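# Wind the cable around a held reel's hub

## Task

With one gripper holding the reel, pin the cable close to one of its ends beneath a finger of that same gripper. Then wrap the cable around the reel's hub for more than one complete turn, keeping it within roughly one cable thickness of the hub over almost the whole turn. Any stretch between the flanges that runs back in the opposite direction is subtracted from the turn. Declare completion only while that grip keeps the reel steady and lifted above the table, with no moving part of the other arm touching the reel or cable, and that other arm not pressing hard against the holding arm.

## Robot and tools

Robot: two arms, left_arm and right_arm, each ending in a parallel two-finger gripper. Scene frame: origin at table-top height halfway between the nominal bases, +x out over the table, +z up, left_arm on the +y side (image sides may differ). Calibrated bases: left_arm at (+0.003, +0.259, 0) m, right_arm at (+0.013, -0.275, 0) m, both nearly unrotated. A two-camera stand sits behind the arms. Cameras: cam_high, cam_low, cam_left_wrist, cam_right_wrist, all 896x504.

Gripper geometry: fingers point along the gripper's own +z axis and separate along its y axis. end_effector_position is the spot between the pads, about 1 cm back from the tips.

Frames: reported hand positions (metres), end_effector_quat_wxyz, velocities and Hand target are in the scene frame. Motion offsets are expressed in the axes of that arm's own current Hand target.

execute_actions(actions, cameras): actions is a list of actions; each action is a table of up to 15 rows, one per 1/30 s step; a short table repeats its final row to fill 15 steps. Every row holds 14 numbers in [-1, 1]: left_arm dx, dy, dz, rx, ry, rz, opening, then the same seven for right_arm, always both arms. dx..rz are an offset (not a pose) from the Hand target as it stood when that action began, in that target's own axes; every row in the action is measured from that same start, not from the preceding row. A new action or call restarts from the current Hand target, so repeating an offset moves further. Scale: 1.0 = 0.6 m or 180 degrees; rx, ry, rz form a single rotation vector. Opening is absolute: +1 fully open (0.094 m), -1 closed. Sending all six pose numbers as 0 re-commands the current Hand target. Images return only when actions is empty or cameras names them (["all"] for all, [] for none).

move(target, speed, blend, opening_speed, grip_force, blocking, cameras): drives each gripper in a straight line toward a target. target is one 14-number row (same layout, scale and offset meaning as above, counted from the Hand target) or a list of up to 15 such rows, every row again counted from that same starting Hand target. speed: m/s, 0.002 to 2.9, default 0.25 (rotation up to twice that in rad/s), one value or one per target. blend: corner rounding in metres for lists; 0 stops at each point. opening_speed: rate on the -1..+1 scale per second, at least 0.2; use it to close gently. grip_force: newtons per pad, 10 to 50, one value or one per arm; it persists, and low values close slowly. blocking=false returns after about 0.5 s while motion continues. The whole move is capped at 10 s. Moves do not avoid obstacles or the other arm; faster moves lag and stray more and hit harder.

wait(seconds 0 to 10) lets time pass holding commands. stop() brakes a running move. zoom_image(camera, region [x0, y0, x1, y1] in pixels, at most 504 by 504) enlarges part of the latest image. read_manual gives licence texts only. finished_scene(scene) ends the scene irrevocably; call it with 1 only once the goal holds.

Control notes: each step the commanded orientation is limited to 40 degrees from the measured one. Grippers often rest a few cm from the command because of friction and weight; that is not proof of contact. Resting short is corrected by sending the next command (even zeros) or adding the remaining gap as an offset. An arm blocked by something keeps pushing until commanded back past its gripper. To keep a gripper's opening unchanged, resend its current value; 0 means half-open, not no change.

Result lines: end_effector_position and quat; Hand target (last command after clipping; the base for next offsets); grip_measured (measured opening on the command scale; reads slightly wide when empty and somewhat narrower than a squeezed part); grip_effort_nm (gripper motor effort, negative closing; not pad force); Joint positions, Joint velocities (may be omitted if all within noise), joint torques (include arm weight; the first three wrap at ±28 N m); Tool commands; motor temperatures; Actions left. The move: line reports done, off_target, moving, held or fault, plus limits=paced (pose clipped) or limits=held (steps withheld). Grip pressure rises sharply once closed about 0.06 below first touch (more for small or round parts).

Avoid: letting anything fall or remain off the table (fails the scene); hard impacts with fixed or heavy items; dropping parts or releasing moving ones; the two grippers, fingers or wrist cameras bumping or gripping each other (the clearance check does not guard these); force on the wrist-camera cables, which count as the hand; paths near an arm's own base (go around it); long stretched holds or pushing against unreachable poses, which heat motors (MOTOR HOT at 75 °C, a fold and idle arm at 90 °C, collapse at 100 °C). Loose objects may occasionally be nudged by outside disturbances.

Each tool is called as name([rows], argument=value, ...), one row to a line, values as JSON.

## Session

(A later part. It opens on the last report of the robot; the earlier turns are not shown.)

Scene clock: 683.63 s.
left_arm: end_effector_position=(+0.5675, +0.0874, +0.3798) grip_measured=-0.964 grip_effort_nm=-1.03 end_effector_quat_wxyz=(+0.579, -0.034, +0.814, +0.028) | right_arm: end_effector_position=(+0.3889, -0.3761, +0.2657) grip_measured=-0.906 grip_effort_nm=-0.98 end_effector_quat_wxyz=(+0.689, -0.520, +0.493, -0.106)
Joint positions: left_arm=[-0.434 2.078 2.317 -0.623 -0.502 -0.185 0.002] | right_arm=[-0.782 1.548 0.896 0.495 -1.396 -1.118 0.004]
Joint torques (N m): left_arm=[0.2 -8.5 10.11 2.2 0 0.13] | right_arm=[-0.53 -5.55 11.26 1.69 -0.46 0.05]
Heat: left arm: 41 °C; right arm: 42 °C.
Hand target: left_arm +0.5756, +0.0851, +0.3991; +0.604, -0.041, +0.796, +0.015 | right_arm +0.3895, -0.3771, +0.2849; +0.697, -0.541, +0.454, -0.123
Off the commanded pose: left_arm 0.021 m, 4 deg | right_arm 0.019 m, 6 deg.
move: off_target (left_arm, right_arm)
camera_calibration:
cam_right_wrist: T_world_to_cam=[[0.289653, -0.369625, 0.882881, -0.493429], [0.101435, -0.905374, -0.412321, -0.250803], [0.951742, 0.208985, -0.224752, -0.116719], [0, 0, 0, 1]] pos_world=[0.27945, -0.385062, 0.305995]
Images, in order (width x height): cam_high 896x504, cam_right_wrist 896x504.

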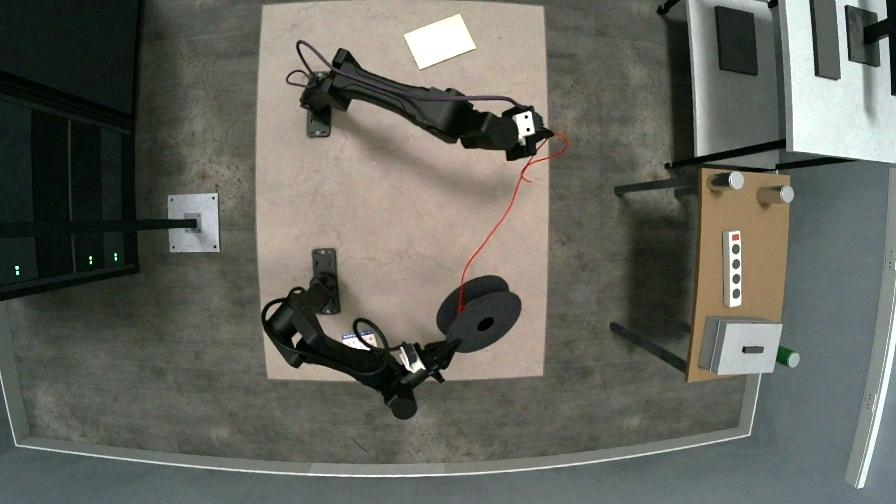

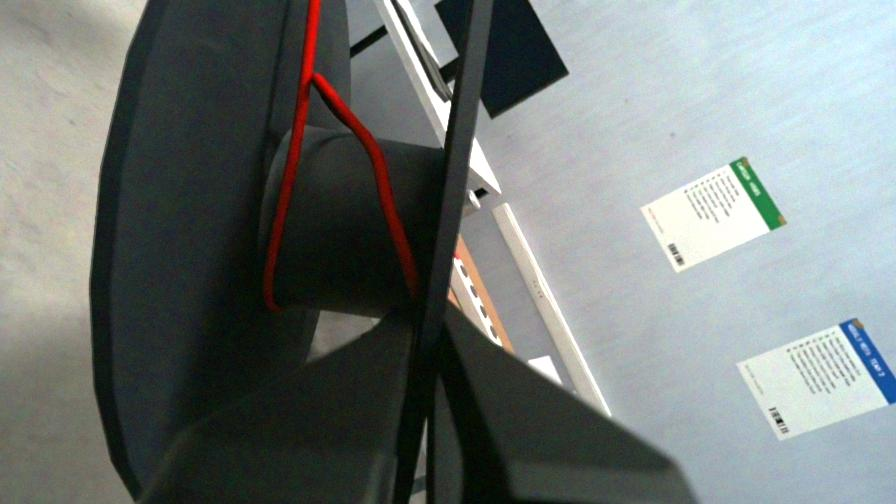

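move(target=[0.122,0.132,0.226,0,0,0,-1,-0.142,0.082,0.127,-0.042,-0.072,0.167,-1], speed=0.15, cameras=["cam_high","cam_right_wrist"])

Scene clock: 692.77 s.
left_arm: end_effector_position=(+0.6693, +0.1716, +0.2681) grip_measured=-0.964 grip_effort_nm=-1.03 end_effector_quat_wxyz=(+0.569, -0.039, +0.821, +0.023) | right_arm: end_effector_position=(+0.3834, -0.2529, +0.2796) grip_measured=-0.906 grip_effort_nm=-0.98 end_effector_quat_wxyz=(+0.700, -0.459, +0.520, +0.170)
Joint positions: left_arm=[-0.194 2.293 2.213 -0.293 -0.274 -0.112 0.002] | right_arm=[-0.485 1.522 0.764 0.978 -1.399 -0.268 0.004]
Joint torques (N m): left_arm=[0.2 -11.06 8.79 2.52 0.04 0.14] | right_arm=[0.47 -5.6 6.48 1.82 0.29 0.19]
Heat: left arm: 41 °C; right arm: 40 °C.
Hand target: left_arm +0.6798, +0.1703, +0.2900; +0.604, -0.041, +0.796, +0.015 | right_arm +0.3847, -0.2528, +0.2851; +0.715, -0.459, +0.505, +0.152
Off the commanded pose: left_arm 0.024 m, 5 deg | right_arm 0.006 m, 3 deg.
move: off_target (left_arm, right_arm)
camera_calibration:
cam_right_wrist: T_world_to_cam=[[0.650416, -0.506183, 0.566337, -0.542883], [0.156555, -0.640251, -0.752044, 0.00780119], [0.743269, 0.577804, -0.337184, 0.0704601], [0, 0, 0, 1]] pos_world=[0.299508, -0.310516, 0.33708]
Images, in order (width x height): cam_high 896x504, cam_right_wrist 896x504.

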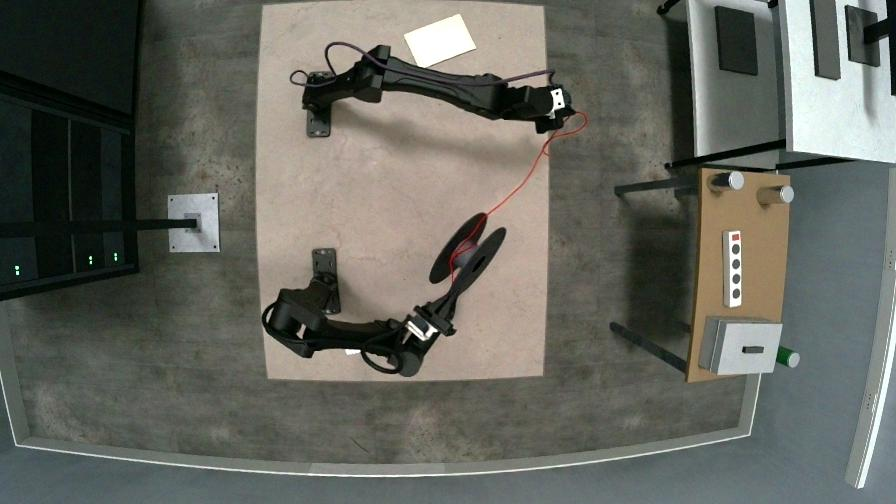

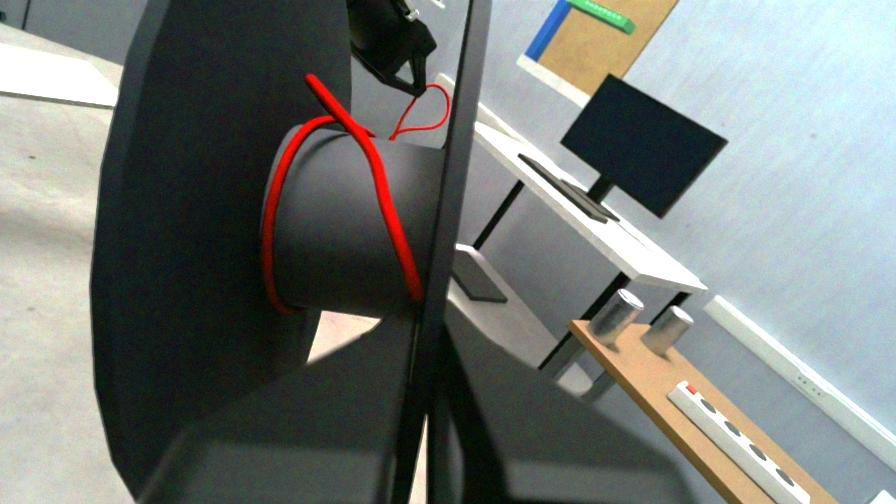

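move(target=[-0.022,0.085,0.065,0,0,0,-1,0,0,0,0,0,0,-1], speed=0.06, cameras=["cam_high","cam_low","cam_right_wrist"])

Scene clock: 701.27 s.
left_arm: end_effector_position=(+0.7154, +0.2093, +0.2901) grip_measured=-0.964 grip_effort_nm=-1.03 end_effector_quat_wxyz=(+0.609, -0.038, +0.792, -0.002) | right_arm: end_effector_position=(+0.3841, -0.2535, +0.2809) grip_measured=-0.906 grip_effort_nm=-0.98 end_effector_quat_wxyz=(+0.702, -0.458, +0.520, +0.167)
Joint positions: left_arm=[-0.098 2.535 2.644 -0.373 -0.148 -0.092 0.002] | right_arm=[-0.485 1.522 0.764 0.989 -1.393 -0.261 0.004]
Joint torques (N m): left_arm=[1.65 -11.4 10.67 1.54 -0.08 0.15] | right_arm=[0.38 -5.22 6.23 1.85 0.22 0.18]
Heat: left arm: 43 °C; right arm: 39 °C.
Hand target: left_arm +0.7166, +0.2247, +0.2909; +0.604, -0.041, +0.796, +0.015 | right_arm +0.3847, -0.2528, +0.2851; +0.715, -0.459, +0.505, +0.152
Off the commanded pose: left_arm 0.015 m, 2 deg | right_arm 0.004 m, 3 deg.
move: off_target (left_arm, right_arm)
camera_calibration:
cam_right_wrist: T_world_to_cam=[[0.645205, -0.510494, 0.568424, -0.543978], [0.155919, -0.640362, -0.752081, 0.00856733], [0.74793, 0.573875, -0.333569, 0.0669169], [0, 0, 0, 1]] pos_world=[0.299592, -0.310613, 0.337975]
Images, in order (width x height): cam_high 896x504, cam_low 896x504, cam_right_wrist 896x504.

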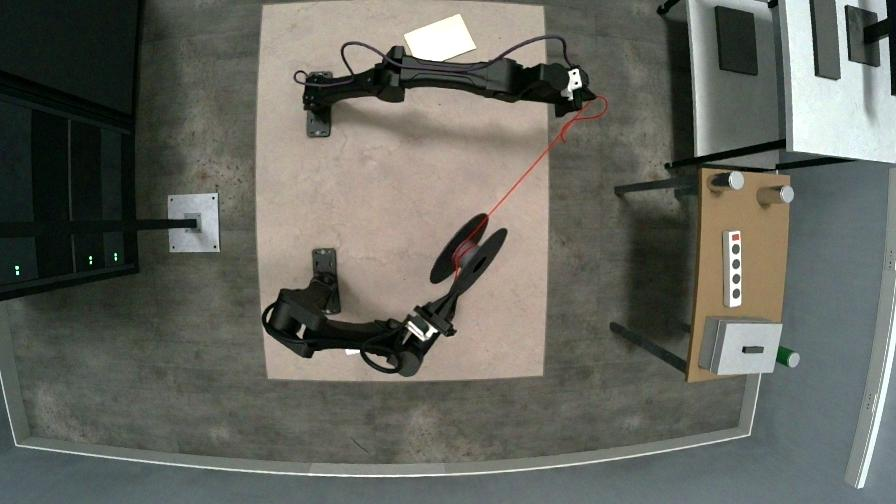

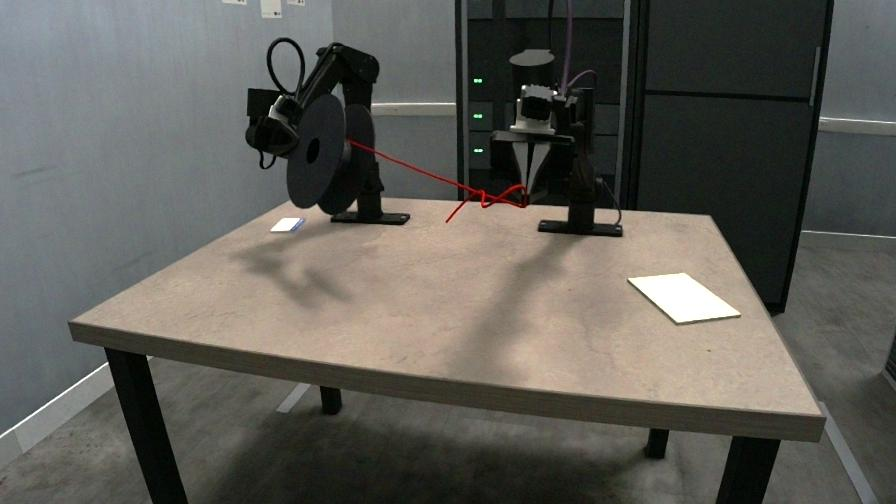

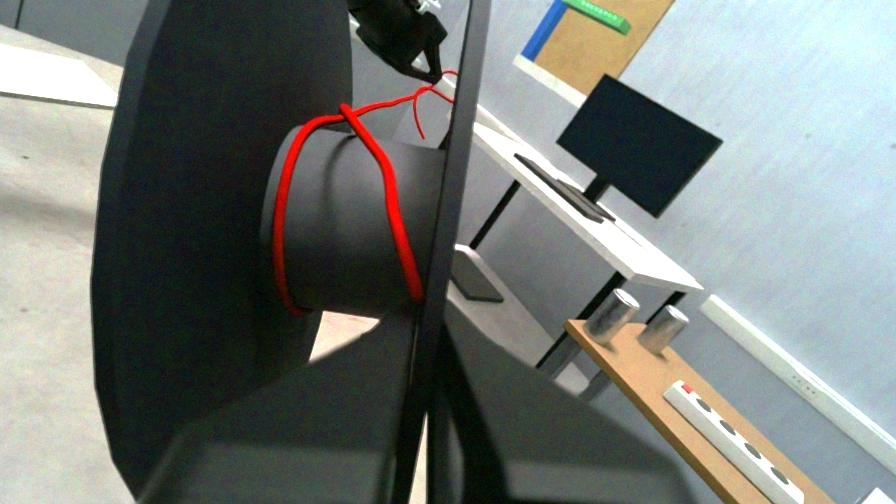

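move(target=[0.142,-0.082,-0.058,0,0,0,-1,-0.144,-0.084,0,0,0,0.167,-1], speed=0.1, cameras=["cam_high","cam_low","cam_right_wrist"])

Scene clock: 711.37 s.
left_arm: end_effector_position=(+0.6636, +0.1671, +0.1686) grip_measured=-0.964 grip_effort_nm=-1.03 end_effector_quat_wxyz=(+0.553, -0.023, +0.833, +0.018) | right_arm: end_effector_position=(+0.3872, -0.2583, +0.3568) grip_measured=-0.906 grip_effort_nm=-0.98 end_effector_quat_wxyz=(+0.639, -0.303, +0.615, +0.349)
Joint positions: left_arm=[-0.195 2.29 1.848 0.031 -0.245 -0.101 0.002] | right_arm=[-0.495 1.454 0.975 0.838 -1.399 0.396 0.004]
Joint torques (N m): left_arm=[-0.38 -16.16 5.96 2.52 -0.29 -0.11] | right_arm=[-0.73 -9.63 11.55 0.63 0.16 0.17]
Heat: left arm: 42 °C; right arm: 39 °C.
Hand target: left_arm +0.6645, +0.1691, +0.2194; +0.604, -0.041, +0.796, +0.015 | right_arm +0.3808, -0.2584, +0.3848; +0.651, -0.313, +0.607, +0.332
Off the commanded pose: left_arm 0.051 m, 8 deg | right_arm 0.029 m, 3 deg.
move: off_target (left_arm, right_arm)
camera_calibration:
cam_right_wrist: T_world_to_cam=[[0.800392, -0.594709, 0.0754515, -0.497561], [-0.18761, -0.368037, -0.910687, 0.322055], [0.569363, 0.714752, -0.406147, 0.224112], [0, 0, 0, 1]] pos_world=[0.331064, -0.337561, 0.421856]
Images, in order (width x height): cam_high 896x504, cam_low 896x504, cam_right_wrist 896x504.

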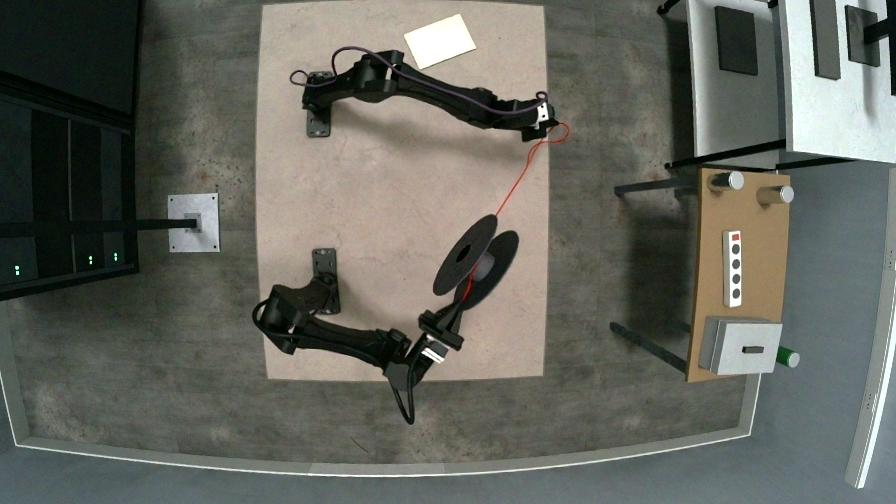

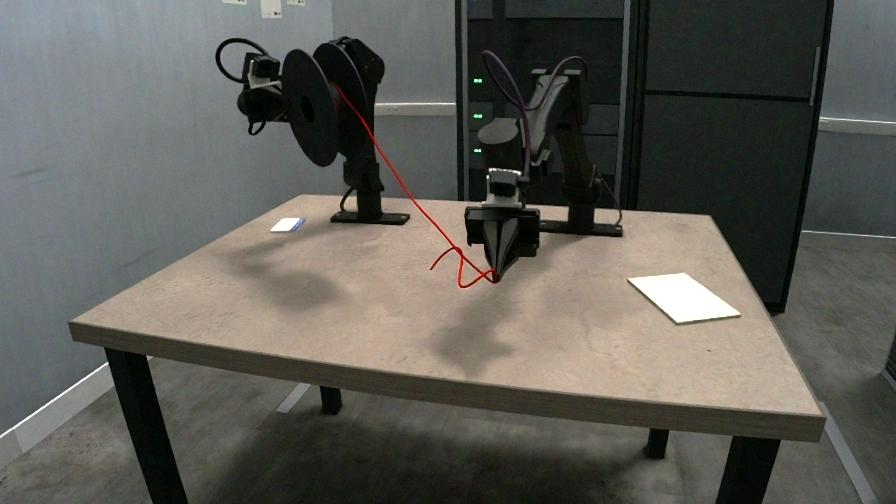

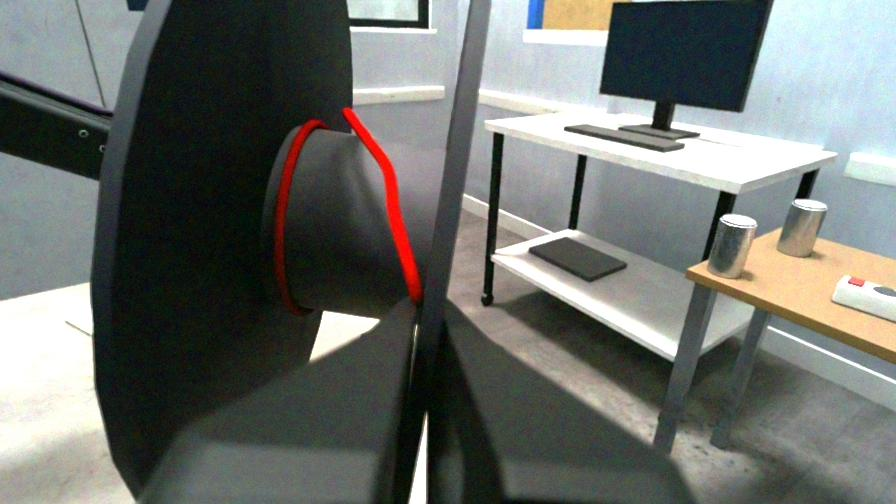

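move(target=[0.02,0.08,0.066,0,0,0,-1,0,0,0,0,0,0,-1], speed=0.06, cameras=["cam_low","cam_right_wrist"])

Scene clock: 715.30 s.
left_arm: end_effector_position=(+0.6814, +0.1920, +0.1856) grip_measured=-0.964 grip_effort_nm=-1.04 end_effector_quat_wxyz=(+0.582, -0.025, +0.813, -0.013) | right_arm: end_effector_position=(+0.3881, -0.2588, +0.3538) grip_measured=-0.906 grip_effort_nm=-0.98 end_effector_quat_wxyz=(+0.633, -0.294, +0.621, +0.357)
Joint positions: left_arm=[-0.126 2.313 1.887 0.093 -0.137 -0.101 0.002] | right_arm=[-0.495 1.454 0.975 0.808 -1.399 0.396 0.004]
Joint torques (N m): left_arm=[2.81 -9.77 10.33 2.24 -0.31 0.19] | right_arm=[-0.73 -9.89 11.82 0.79 0.17 0]
Motor temperatures (°C): left_arm=[25 39 37 42 30 29 33] | right_arm=[28 33 37 38 28 26 31]
Heat: left arm: 42 °C; right arm: 38 °C.
Hand target: left_arm +0.6954, +0.2192, +0.1959; +0.604, -0.041, +0.796, +0.015 | right_arm +0.3808, -0.2584, +0.3848; +0.651, -0.313, +0.607, +0.332
Off the commanded pose: left_arm 0.032 m, 5 deg | right_arm 0.032 m, 4 deg.
move: off_target (left_arm, right_arm)
camera_calibration:
cam_right_wrist: T_world_to_cam=[[0.802089, -0.595475, 0.0454246, -0.488612], [-0.212695, -0.355912, -0.909993, 0.33194], [0.558045, 0.720234, -0.412128, 0.230691], [0, 0, 0, 1]] pos_world=[0.333776, -0.338967, 0.419332]
Images, in order (width x height): cam_low 896x504, cam_right_wrist 896x504.

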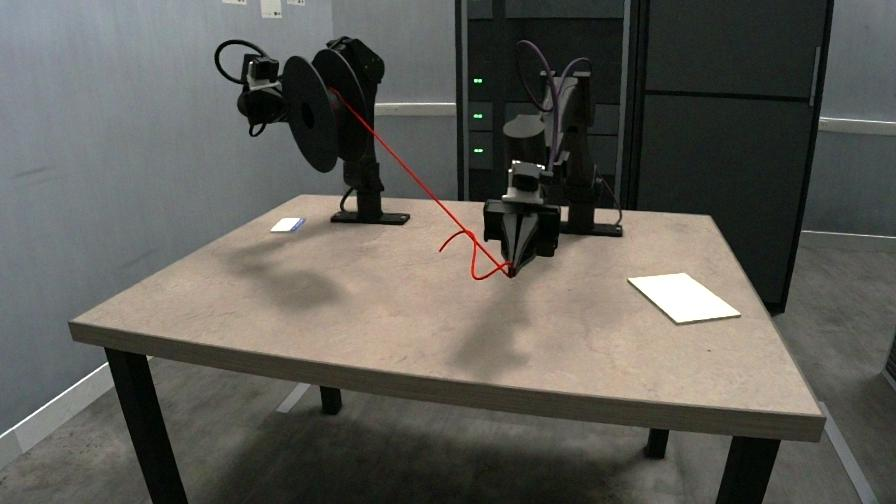

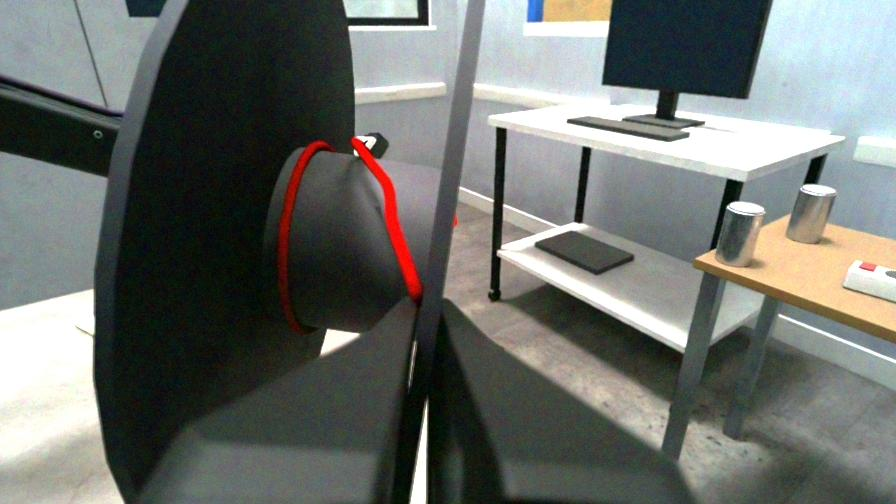

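move([
  [0.018,-0.109,-0.101,0,0,0,-1,0,0,0,0,0,0,-1],
  [0.018,-0.109,-0.101,0,0,0,-1,-0.133,0,0,0,0,0,-1],
], speed=0.1, blend=[0.02,0], cameras=["cam_high","cam_low","cam_right_wrist"])

Scene clock: 723.57 s.
left_arm: end_effector_position=(+0.6398, +0.1394, +0.1738) grip_measured=-0.964 grip_effort_nm=-1.03 end_effector_quat_wxyz=(+0.575, -0.021, +0.818, +0.011) | right_arm: end_effector_position=(+0.3852, -0.2626, +0.4378) grip_measured=-0.906 grip_effort_nm=-0.98 end_effector_quat_wxyz=(+0.635, -0.303, +0.615, +0.357)
Joint positions: left_arm=[-0.258 2.208 1.682 0.164 -0.295 -0.116 0.002] | right_arm=[-0.511 1.444 1.273 0.599 -1.425 0.477 0.004]
Joint torques (N m): left_arm=[0.61 -13.89 6.01 2.21 -0.3 -0.09] | right_arm=[-0.96 -8.16 11.93 0.65 0.27 -0.04]
Heat: left arm: 43 °C; right arm: 38 °C.
Hand target: left_arm +0.6397, +0.1490, +0.2035; +0.604, -0.041, +0.796, +0.015 | right_arm +0.3774, -0.2627, +0.4644; +0.651, -0.313, +0.607, +0.332
Off the commanded pose: left_arm 0.031 m, 5 deg | right_arm 0.028 m, 4 deg.
move: off_target (left_arm, right_arm)
camera_calibration:
cam_right_wrist: T_world_to_cam=[[0.808568, -0.585033, 0.0628824, -0.499739], [-0.192403, -0.363877, -0.911359, 0.397118], [0.556056, 0.724797, -0.406781, 0.269186], [0, 0, 0, 1]] pos_world=[0.330797, -0.342967, 0.502842]
Images, in order (width x height): cam_high 896x504, cam_low 896x504, cam_right_wrist 896x504.

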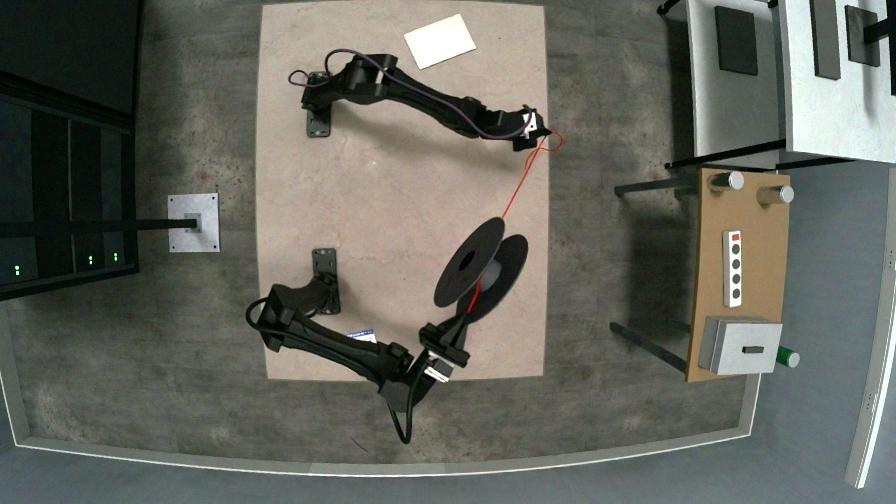

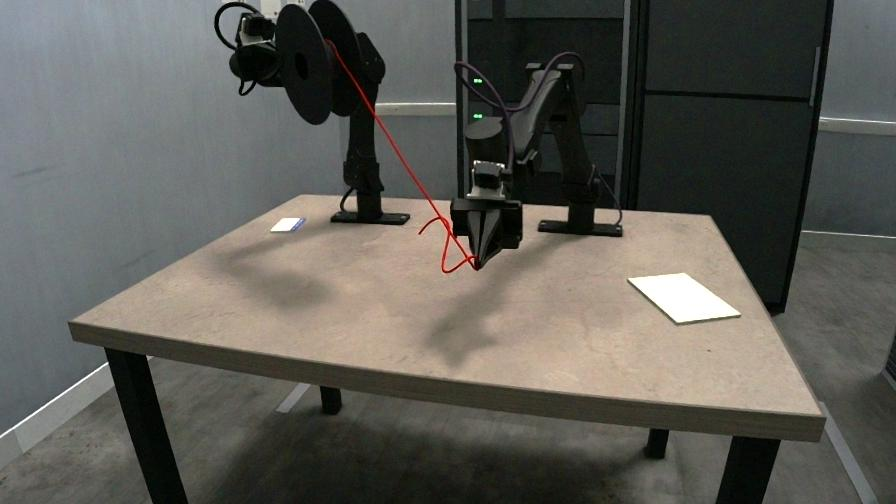

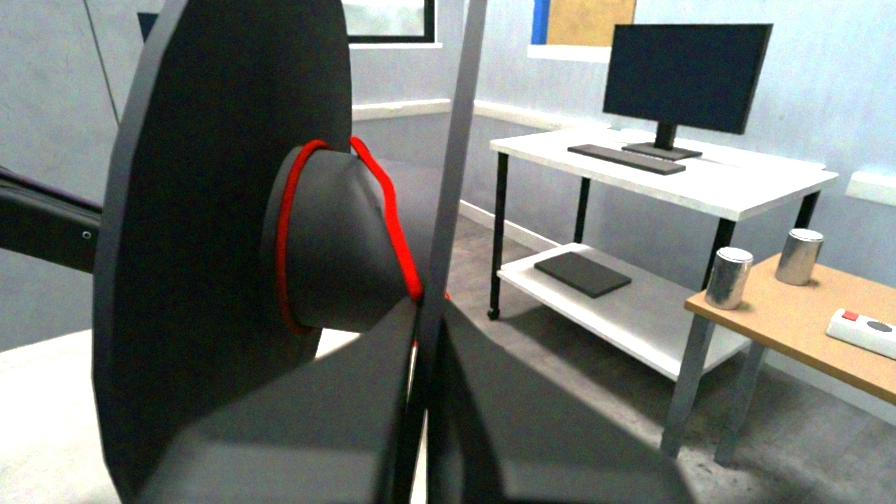

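move([
  [0,0,0,0,0,0,-0.6,0,0,0,0,0,0,-1],
  [0,0,-0.37,0,0,0,-0.6,0,0,0,0,0,0,-1],
], speed=0.15, cameras=["all"])

move(target=[0,0,0,0,0,0,-0.6,0,0,0,0,0,0,-1], opening_speed=0.5, cameras=["all"])

Scene clock: 730.80 s.
left_arm: end_effector_position=(+0.4343, +0.1259, +0.2680) grip_measured=-0.603 grip_effort_nm=0.14 end_effector_quat_wxyz=(+0.612, -0.031, +0.790, +0.005) | right_arm: end_effector_position=(+0.3856, -0.2639, +0.4386) grip_measured=-0.906 grip_effort_nm=-0.98 end_effector_quat_wxyz=(+0.635, -0.302, +0.616, +0.355)
Joint positions: left_arm=[-0.496 1.413 0.99 0.127 -0.534 -0.184 0.019] | right_arm=[-0.514 1.444 1.281 0.578 -1.425 0.465 0.004]
Joint torques (N m): left_arm=[-0.32 -6.68 5.6 1.44 -0.3 -0.14] | right_arm=[-0.62 -8.27 11.78 0.61 0.29 -0.07]
Heat: left arm: 42 °C; right arm: 38 °C.
Hand target: left_arm +0.4265, +0.1330, +0.2632; +0.604, -0.041, +0.796, +0.015 | right_arm +0.3773, -0.2626, +0.4645; +0.651, -0.313, +0.607, +0.332
Off the commanded pose: left_arm 0.012 m, 2 deg | right_arm 0.027 m, 4 deg.
move: off_target (left_arm, right_arm)
camera_calibration:
cam_left_wrist: T_world_to_cam=[[0.0736792, -0.98602, 0.149452, 0.044095], [-0.655363, -0.16083, -0.737992, 0.525151], [0.751711, -0.0435709, -0.658051, -0.0320672], [0, 0, 0, 1]] pos_world=[0.365021, 0.126541, 0.359866]
cam_right_wrist: T_world_to_cam=[[0.806434, -0.588085, 0.0618141, -0.500405], [-0.195577, -0.363914, -0.910668, 0.398358], [0.558045, 0.722304, -0.408488, 0.269627], [0, 0, 0, 1]] pos_world=[0.33099, -0.344065, 0.503844]

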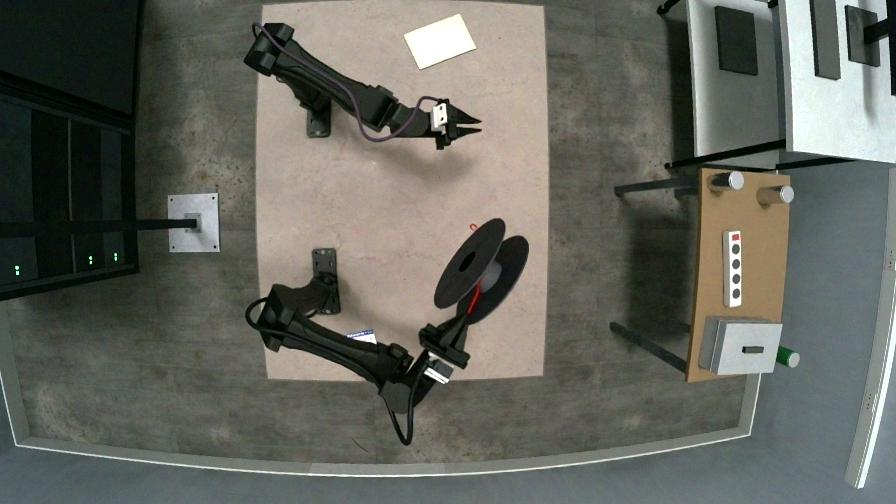

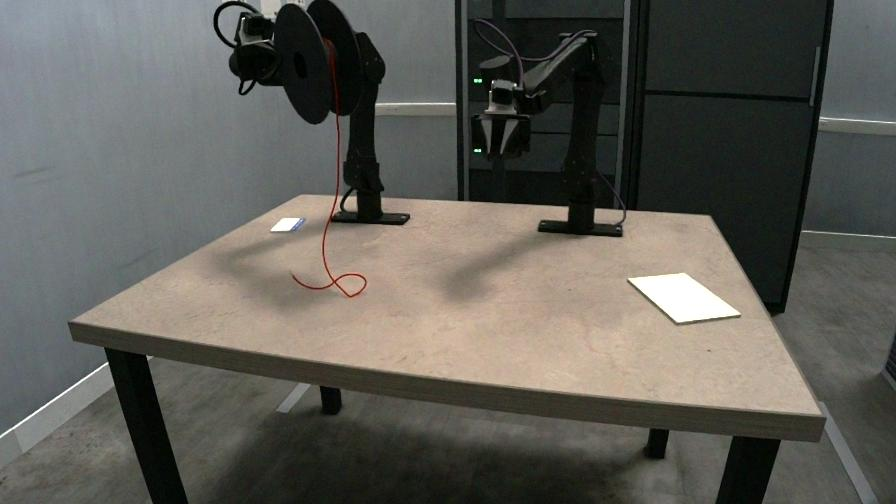

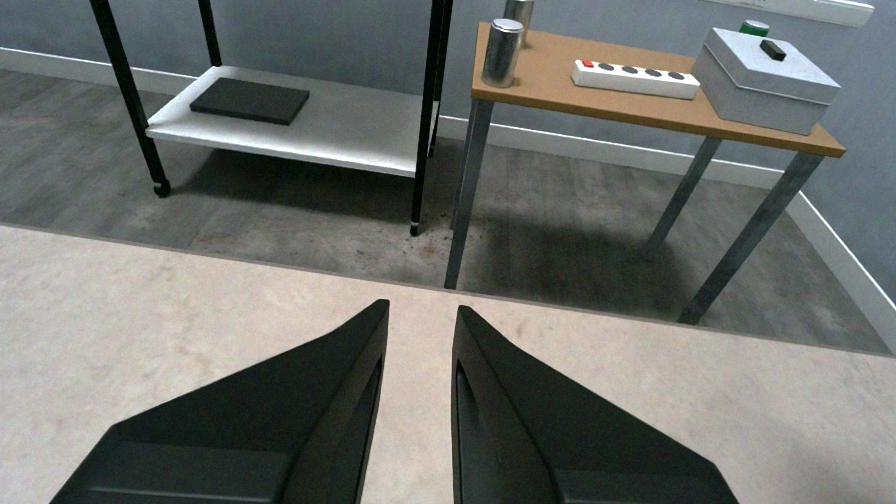

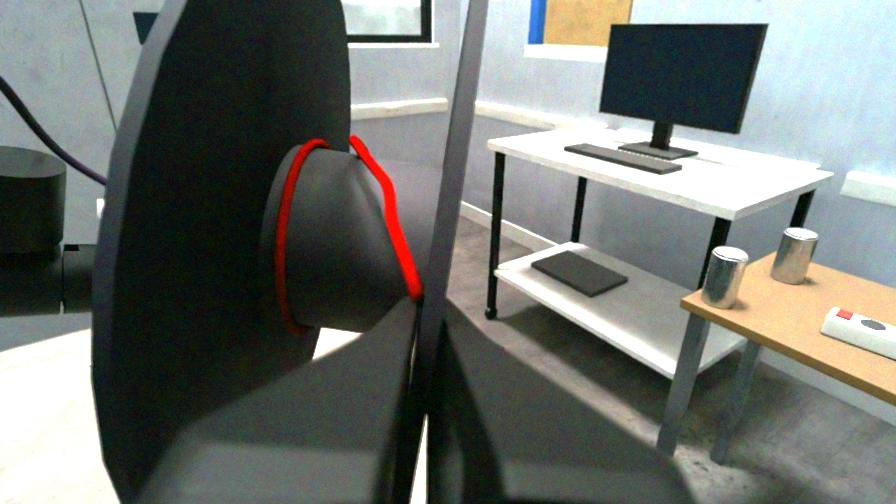

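Scene clock: 731.60 s.
left_arm: end_effector_position=(+0.4343, +0.1259, +0.2680) grip_measured=-0.603 grip_effort_nm=0.14 end_effector_quat_wxyz=(+0.612, -0.031, +0.790, +0.005) | right_arm: end_effector_position=(+0.3856, -0.2639, +0.4386) grip_measured=-0.906 grip_effort_nm=-0.98 end_effector_quat_wxyz=(+0.635, -0.302, +0.616, +0.355)
Joint positions: left_arm=[-0.496 1.413 0.99 0.127 -0.534 -0.184 0.019] | right_arm=[-0.514 1.444 1.281 0.578 -1.425 0.465 0.004]
Joint torques (N m): left_arm=[-0.35 -6.68 5.6 1.44 -0.3 -0.13] | right_arm=[-0.58 -8.59 11.73 0.6 0.3 -0.11]
Heat: left arm: 42 °C; right arm: 38 °C.
Hand target: left_arm +0.4265, +0.1330, +0.2632; +0.604, -0.041, +0.796, +0.015 | right_arm +0.3773, -0.2626, +0.4645; +0.651, -0.313, +0.607, +0.332
Off the commanded pose: left_arm 0.012 m, 2 deg | right_arm 0.027 m, 4 deg.
move: off_target (left_arm, right_arm)
camera_calibration:
cam_left_wrist: T_world_to_cam=[[0.0736792, -0.98602, 0.149452, 0.044095], [-0.655363, -0.16083, -0.737992, 0.525151], [0.751711, -0.0435709, -0.658051, -0.0320672], [0, 0, 0, 1]] pos_world=[0.365021, 0.126541, 0.359866]
cam_right_wrist: T_world_to_cam=[[0.806434, -0.588085, 0.0618141, -0.500405], [-0.195577, -0.363914, -0.910668, 0.398358], [0.558045, 0.722304, -0.408488, 0.269627], [0, 0, 0, 1]] pos_world=[0.33099, -0.344065, 0.503844]

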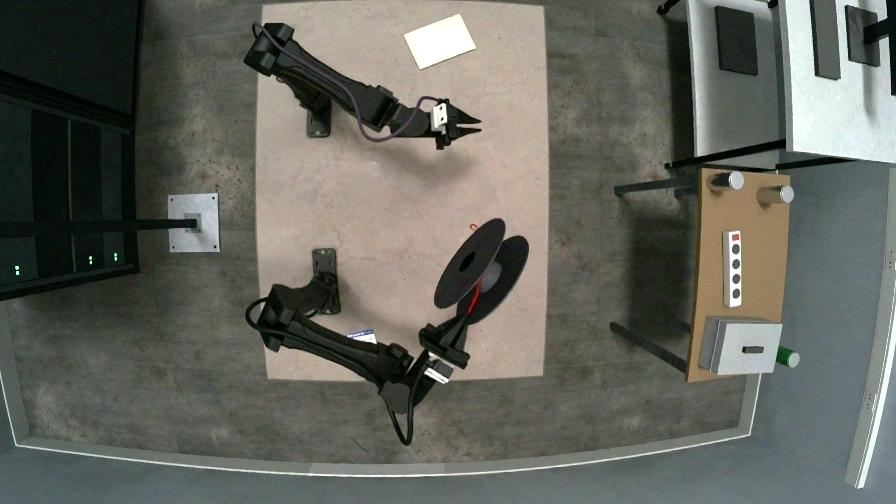

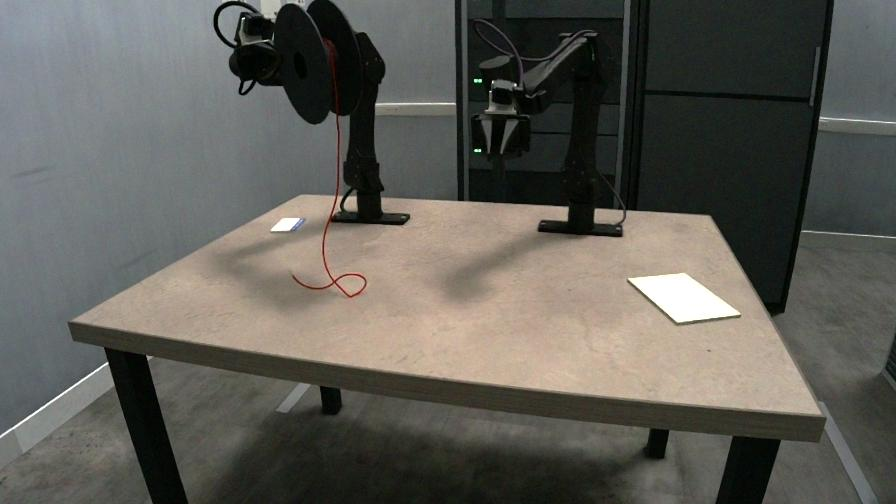

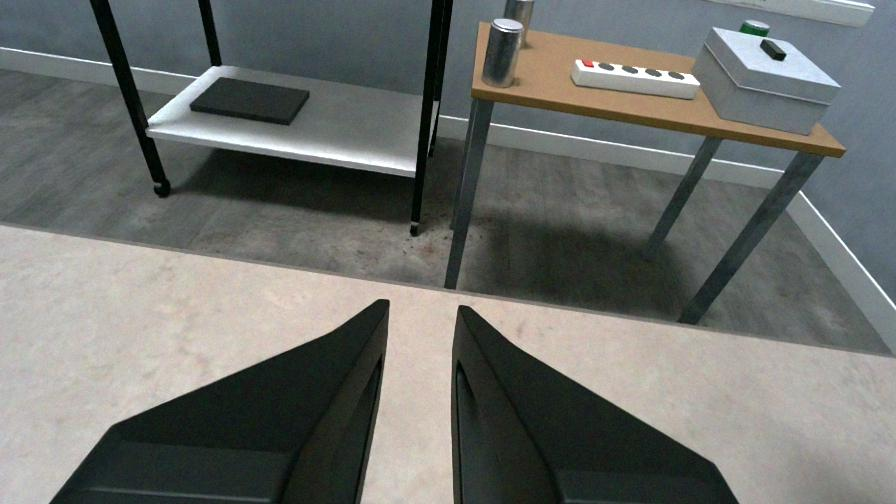

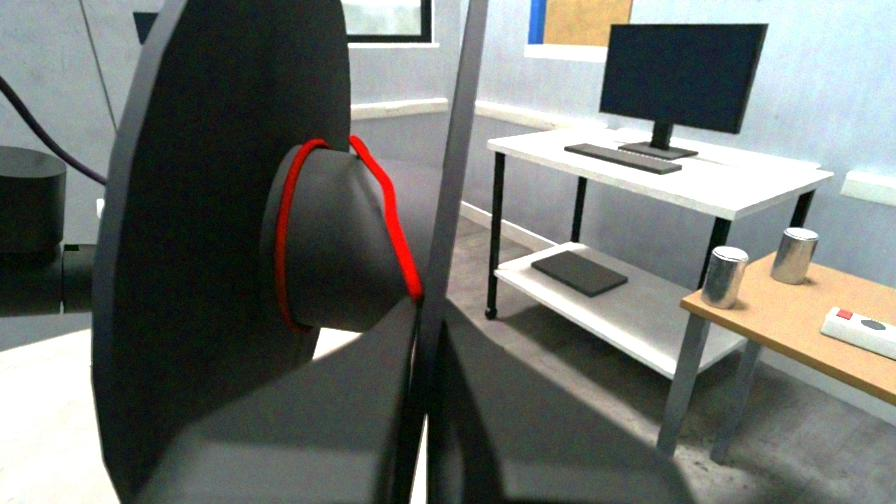

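Wrap stays on hub; tail hangs.

finished_scene(scene=2)

The scene is finished: the task was done.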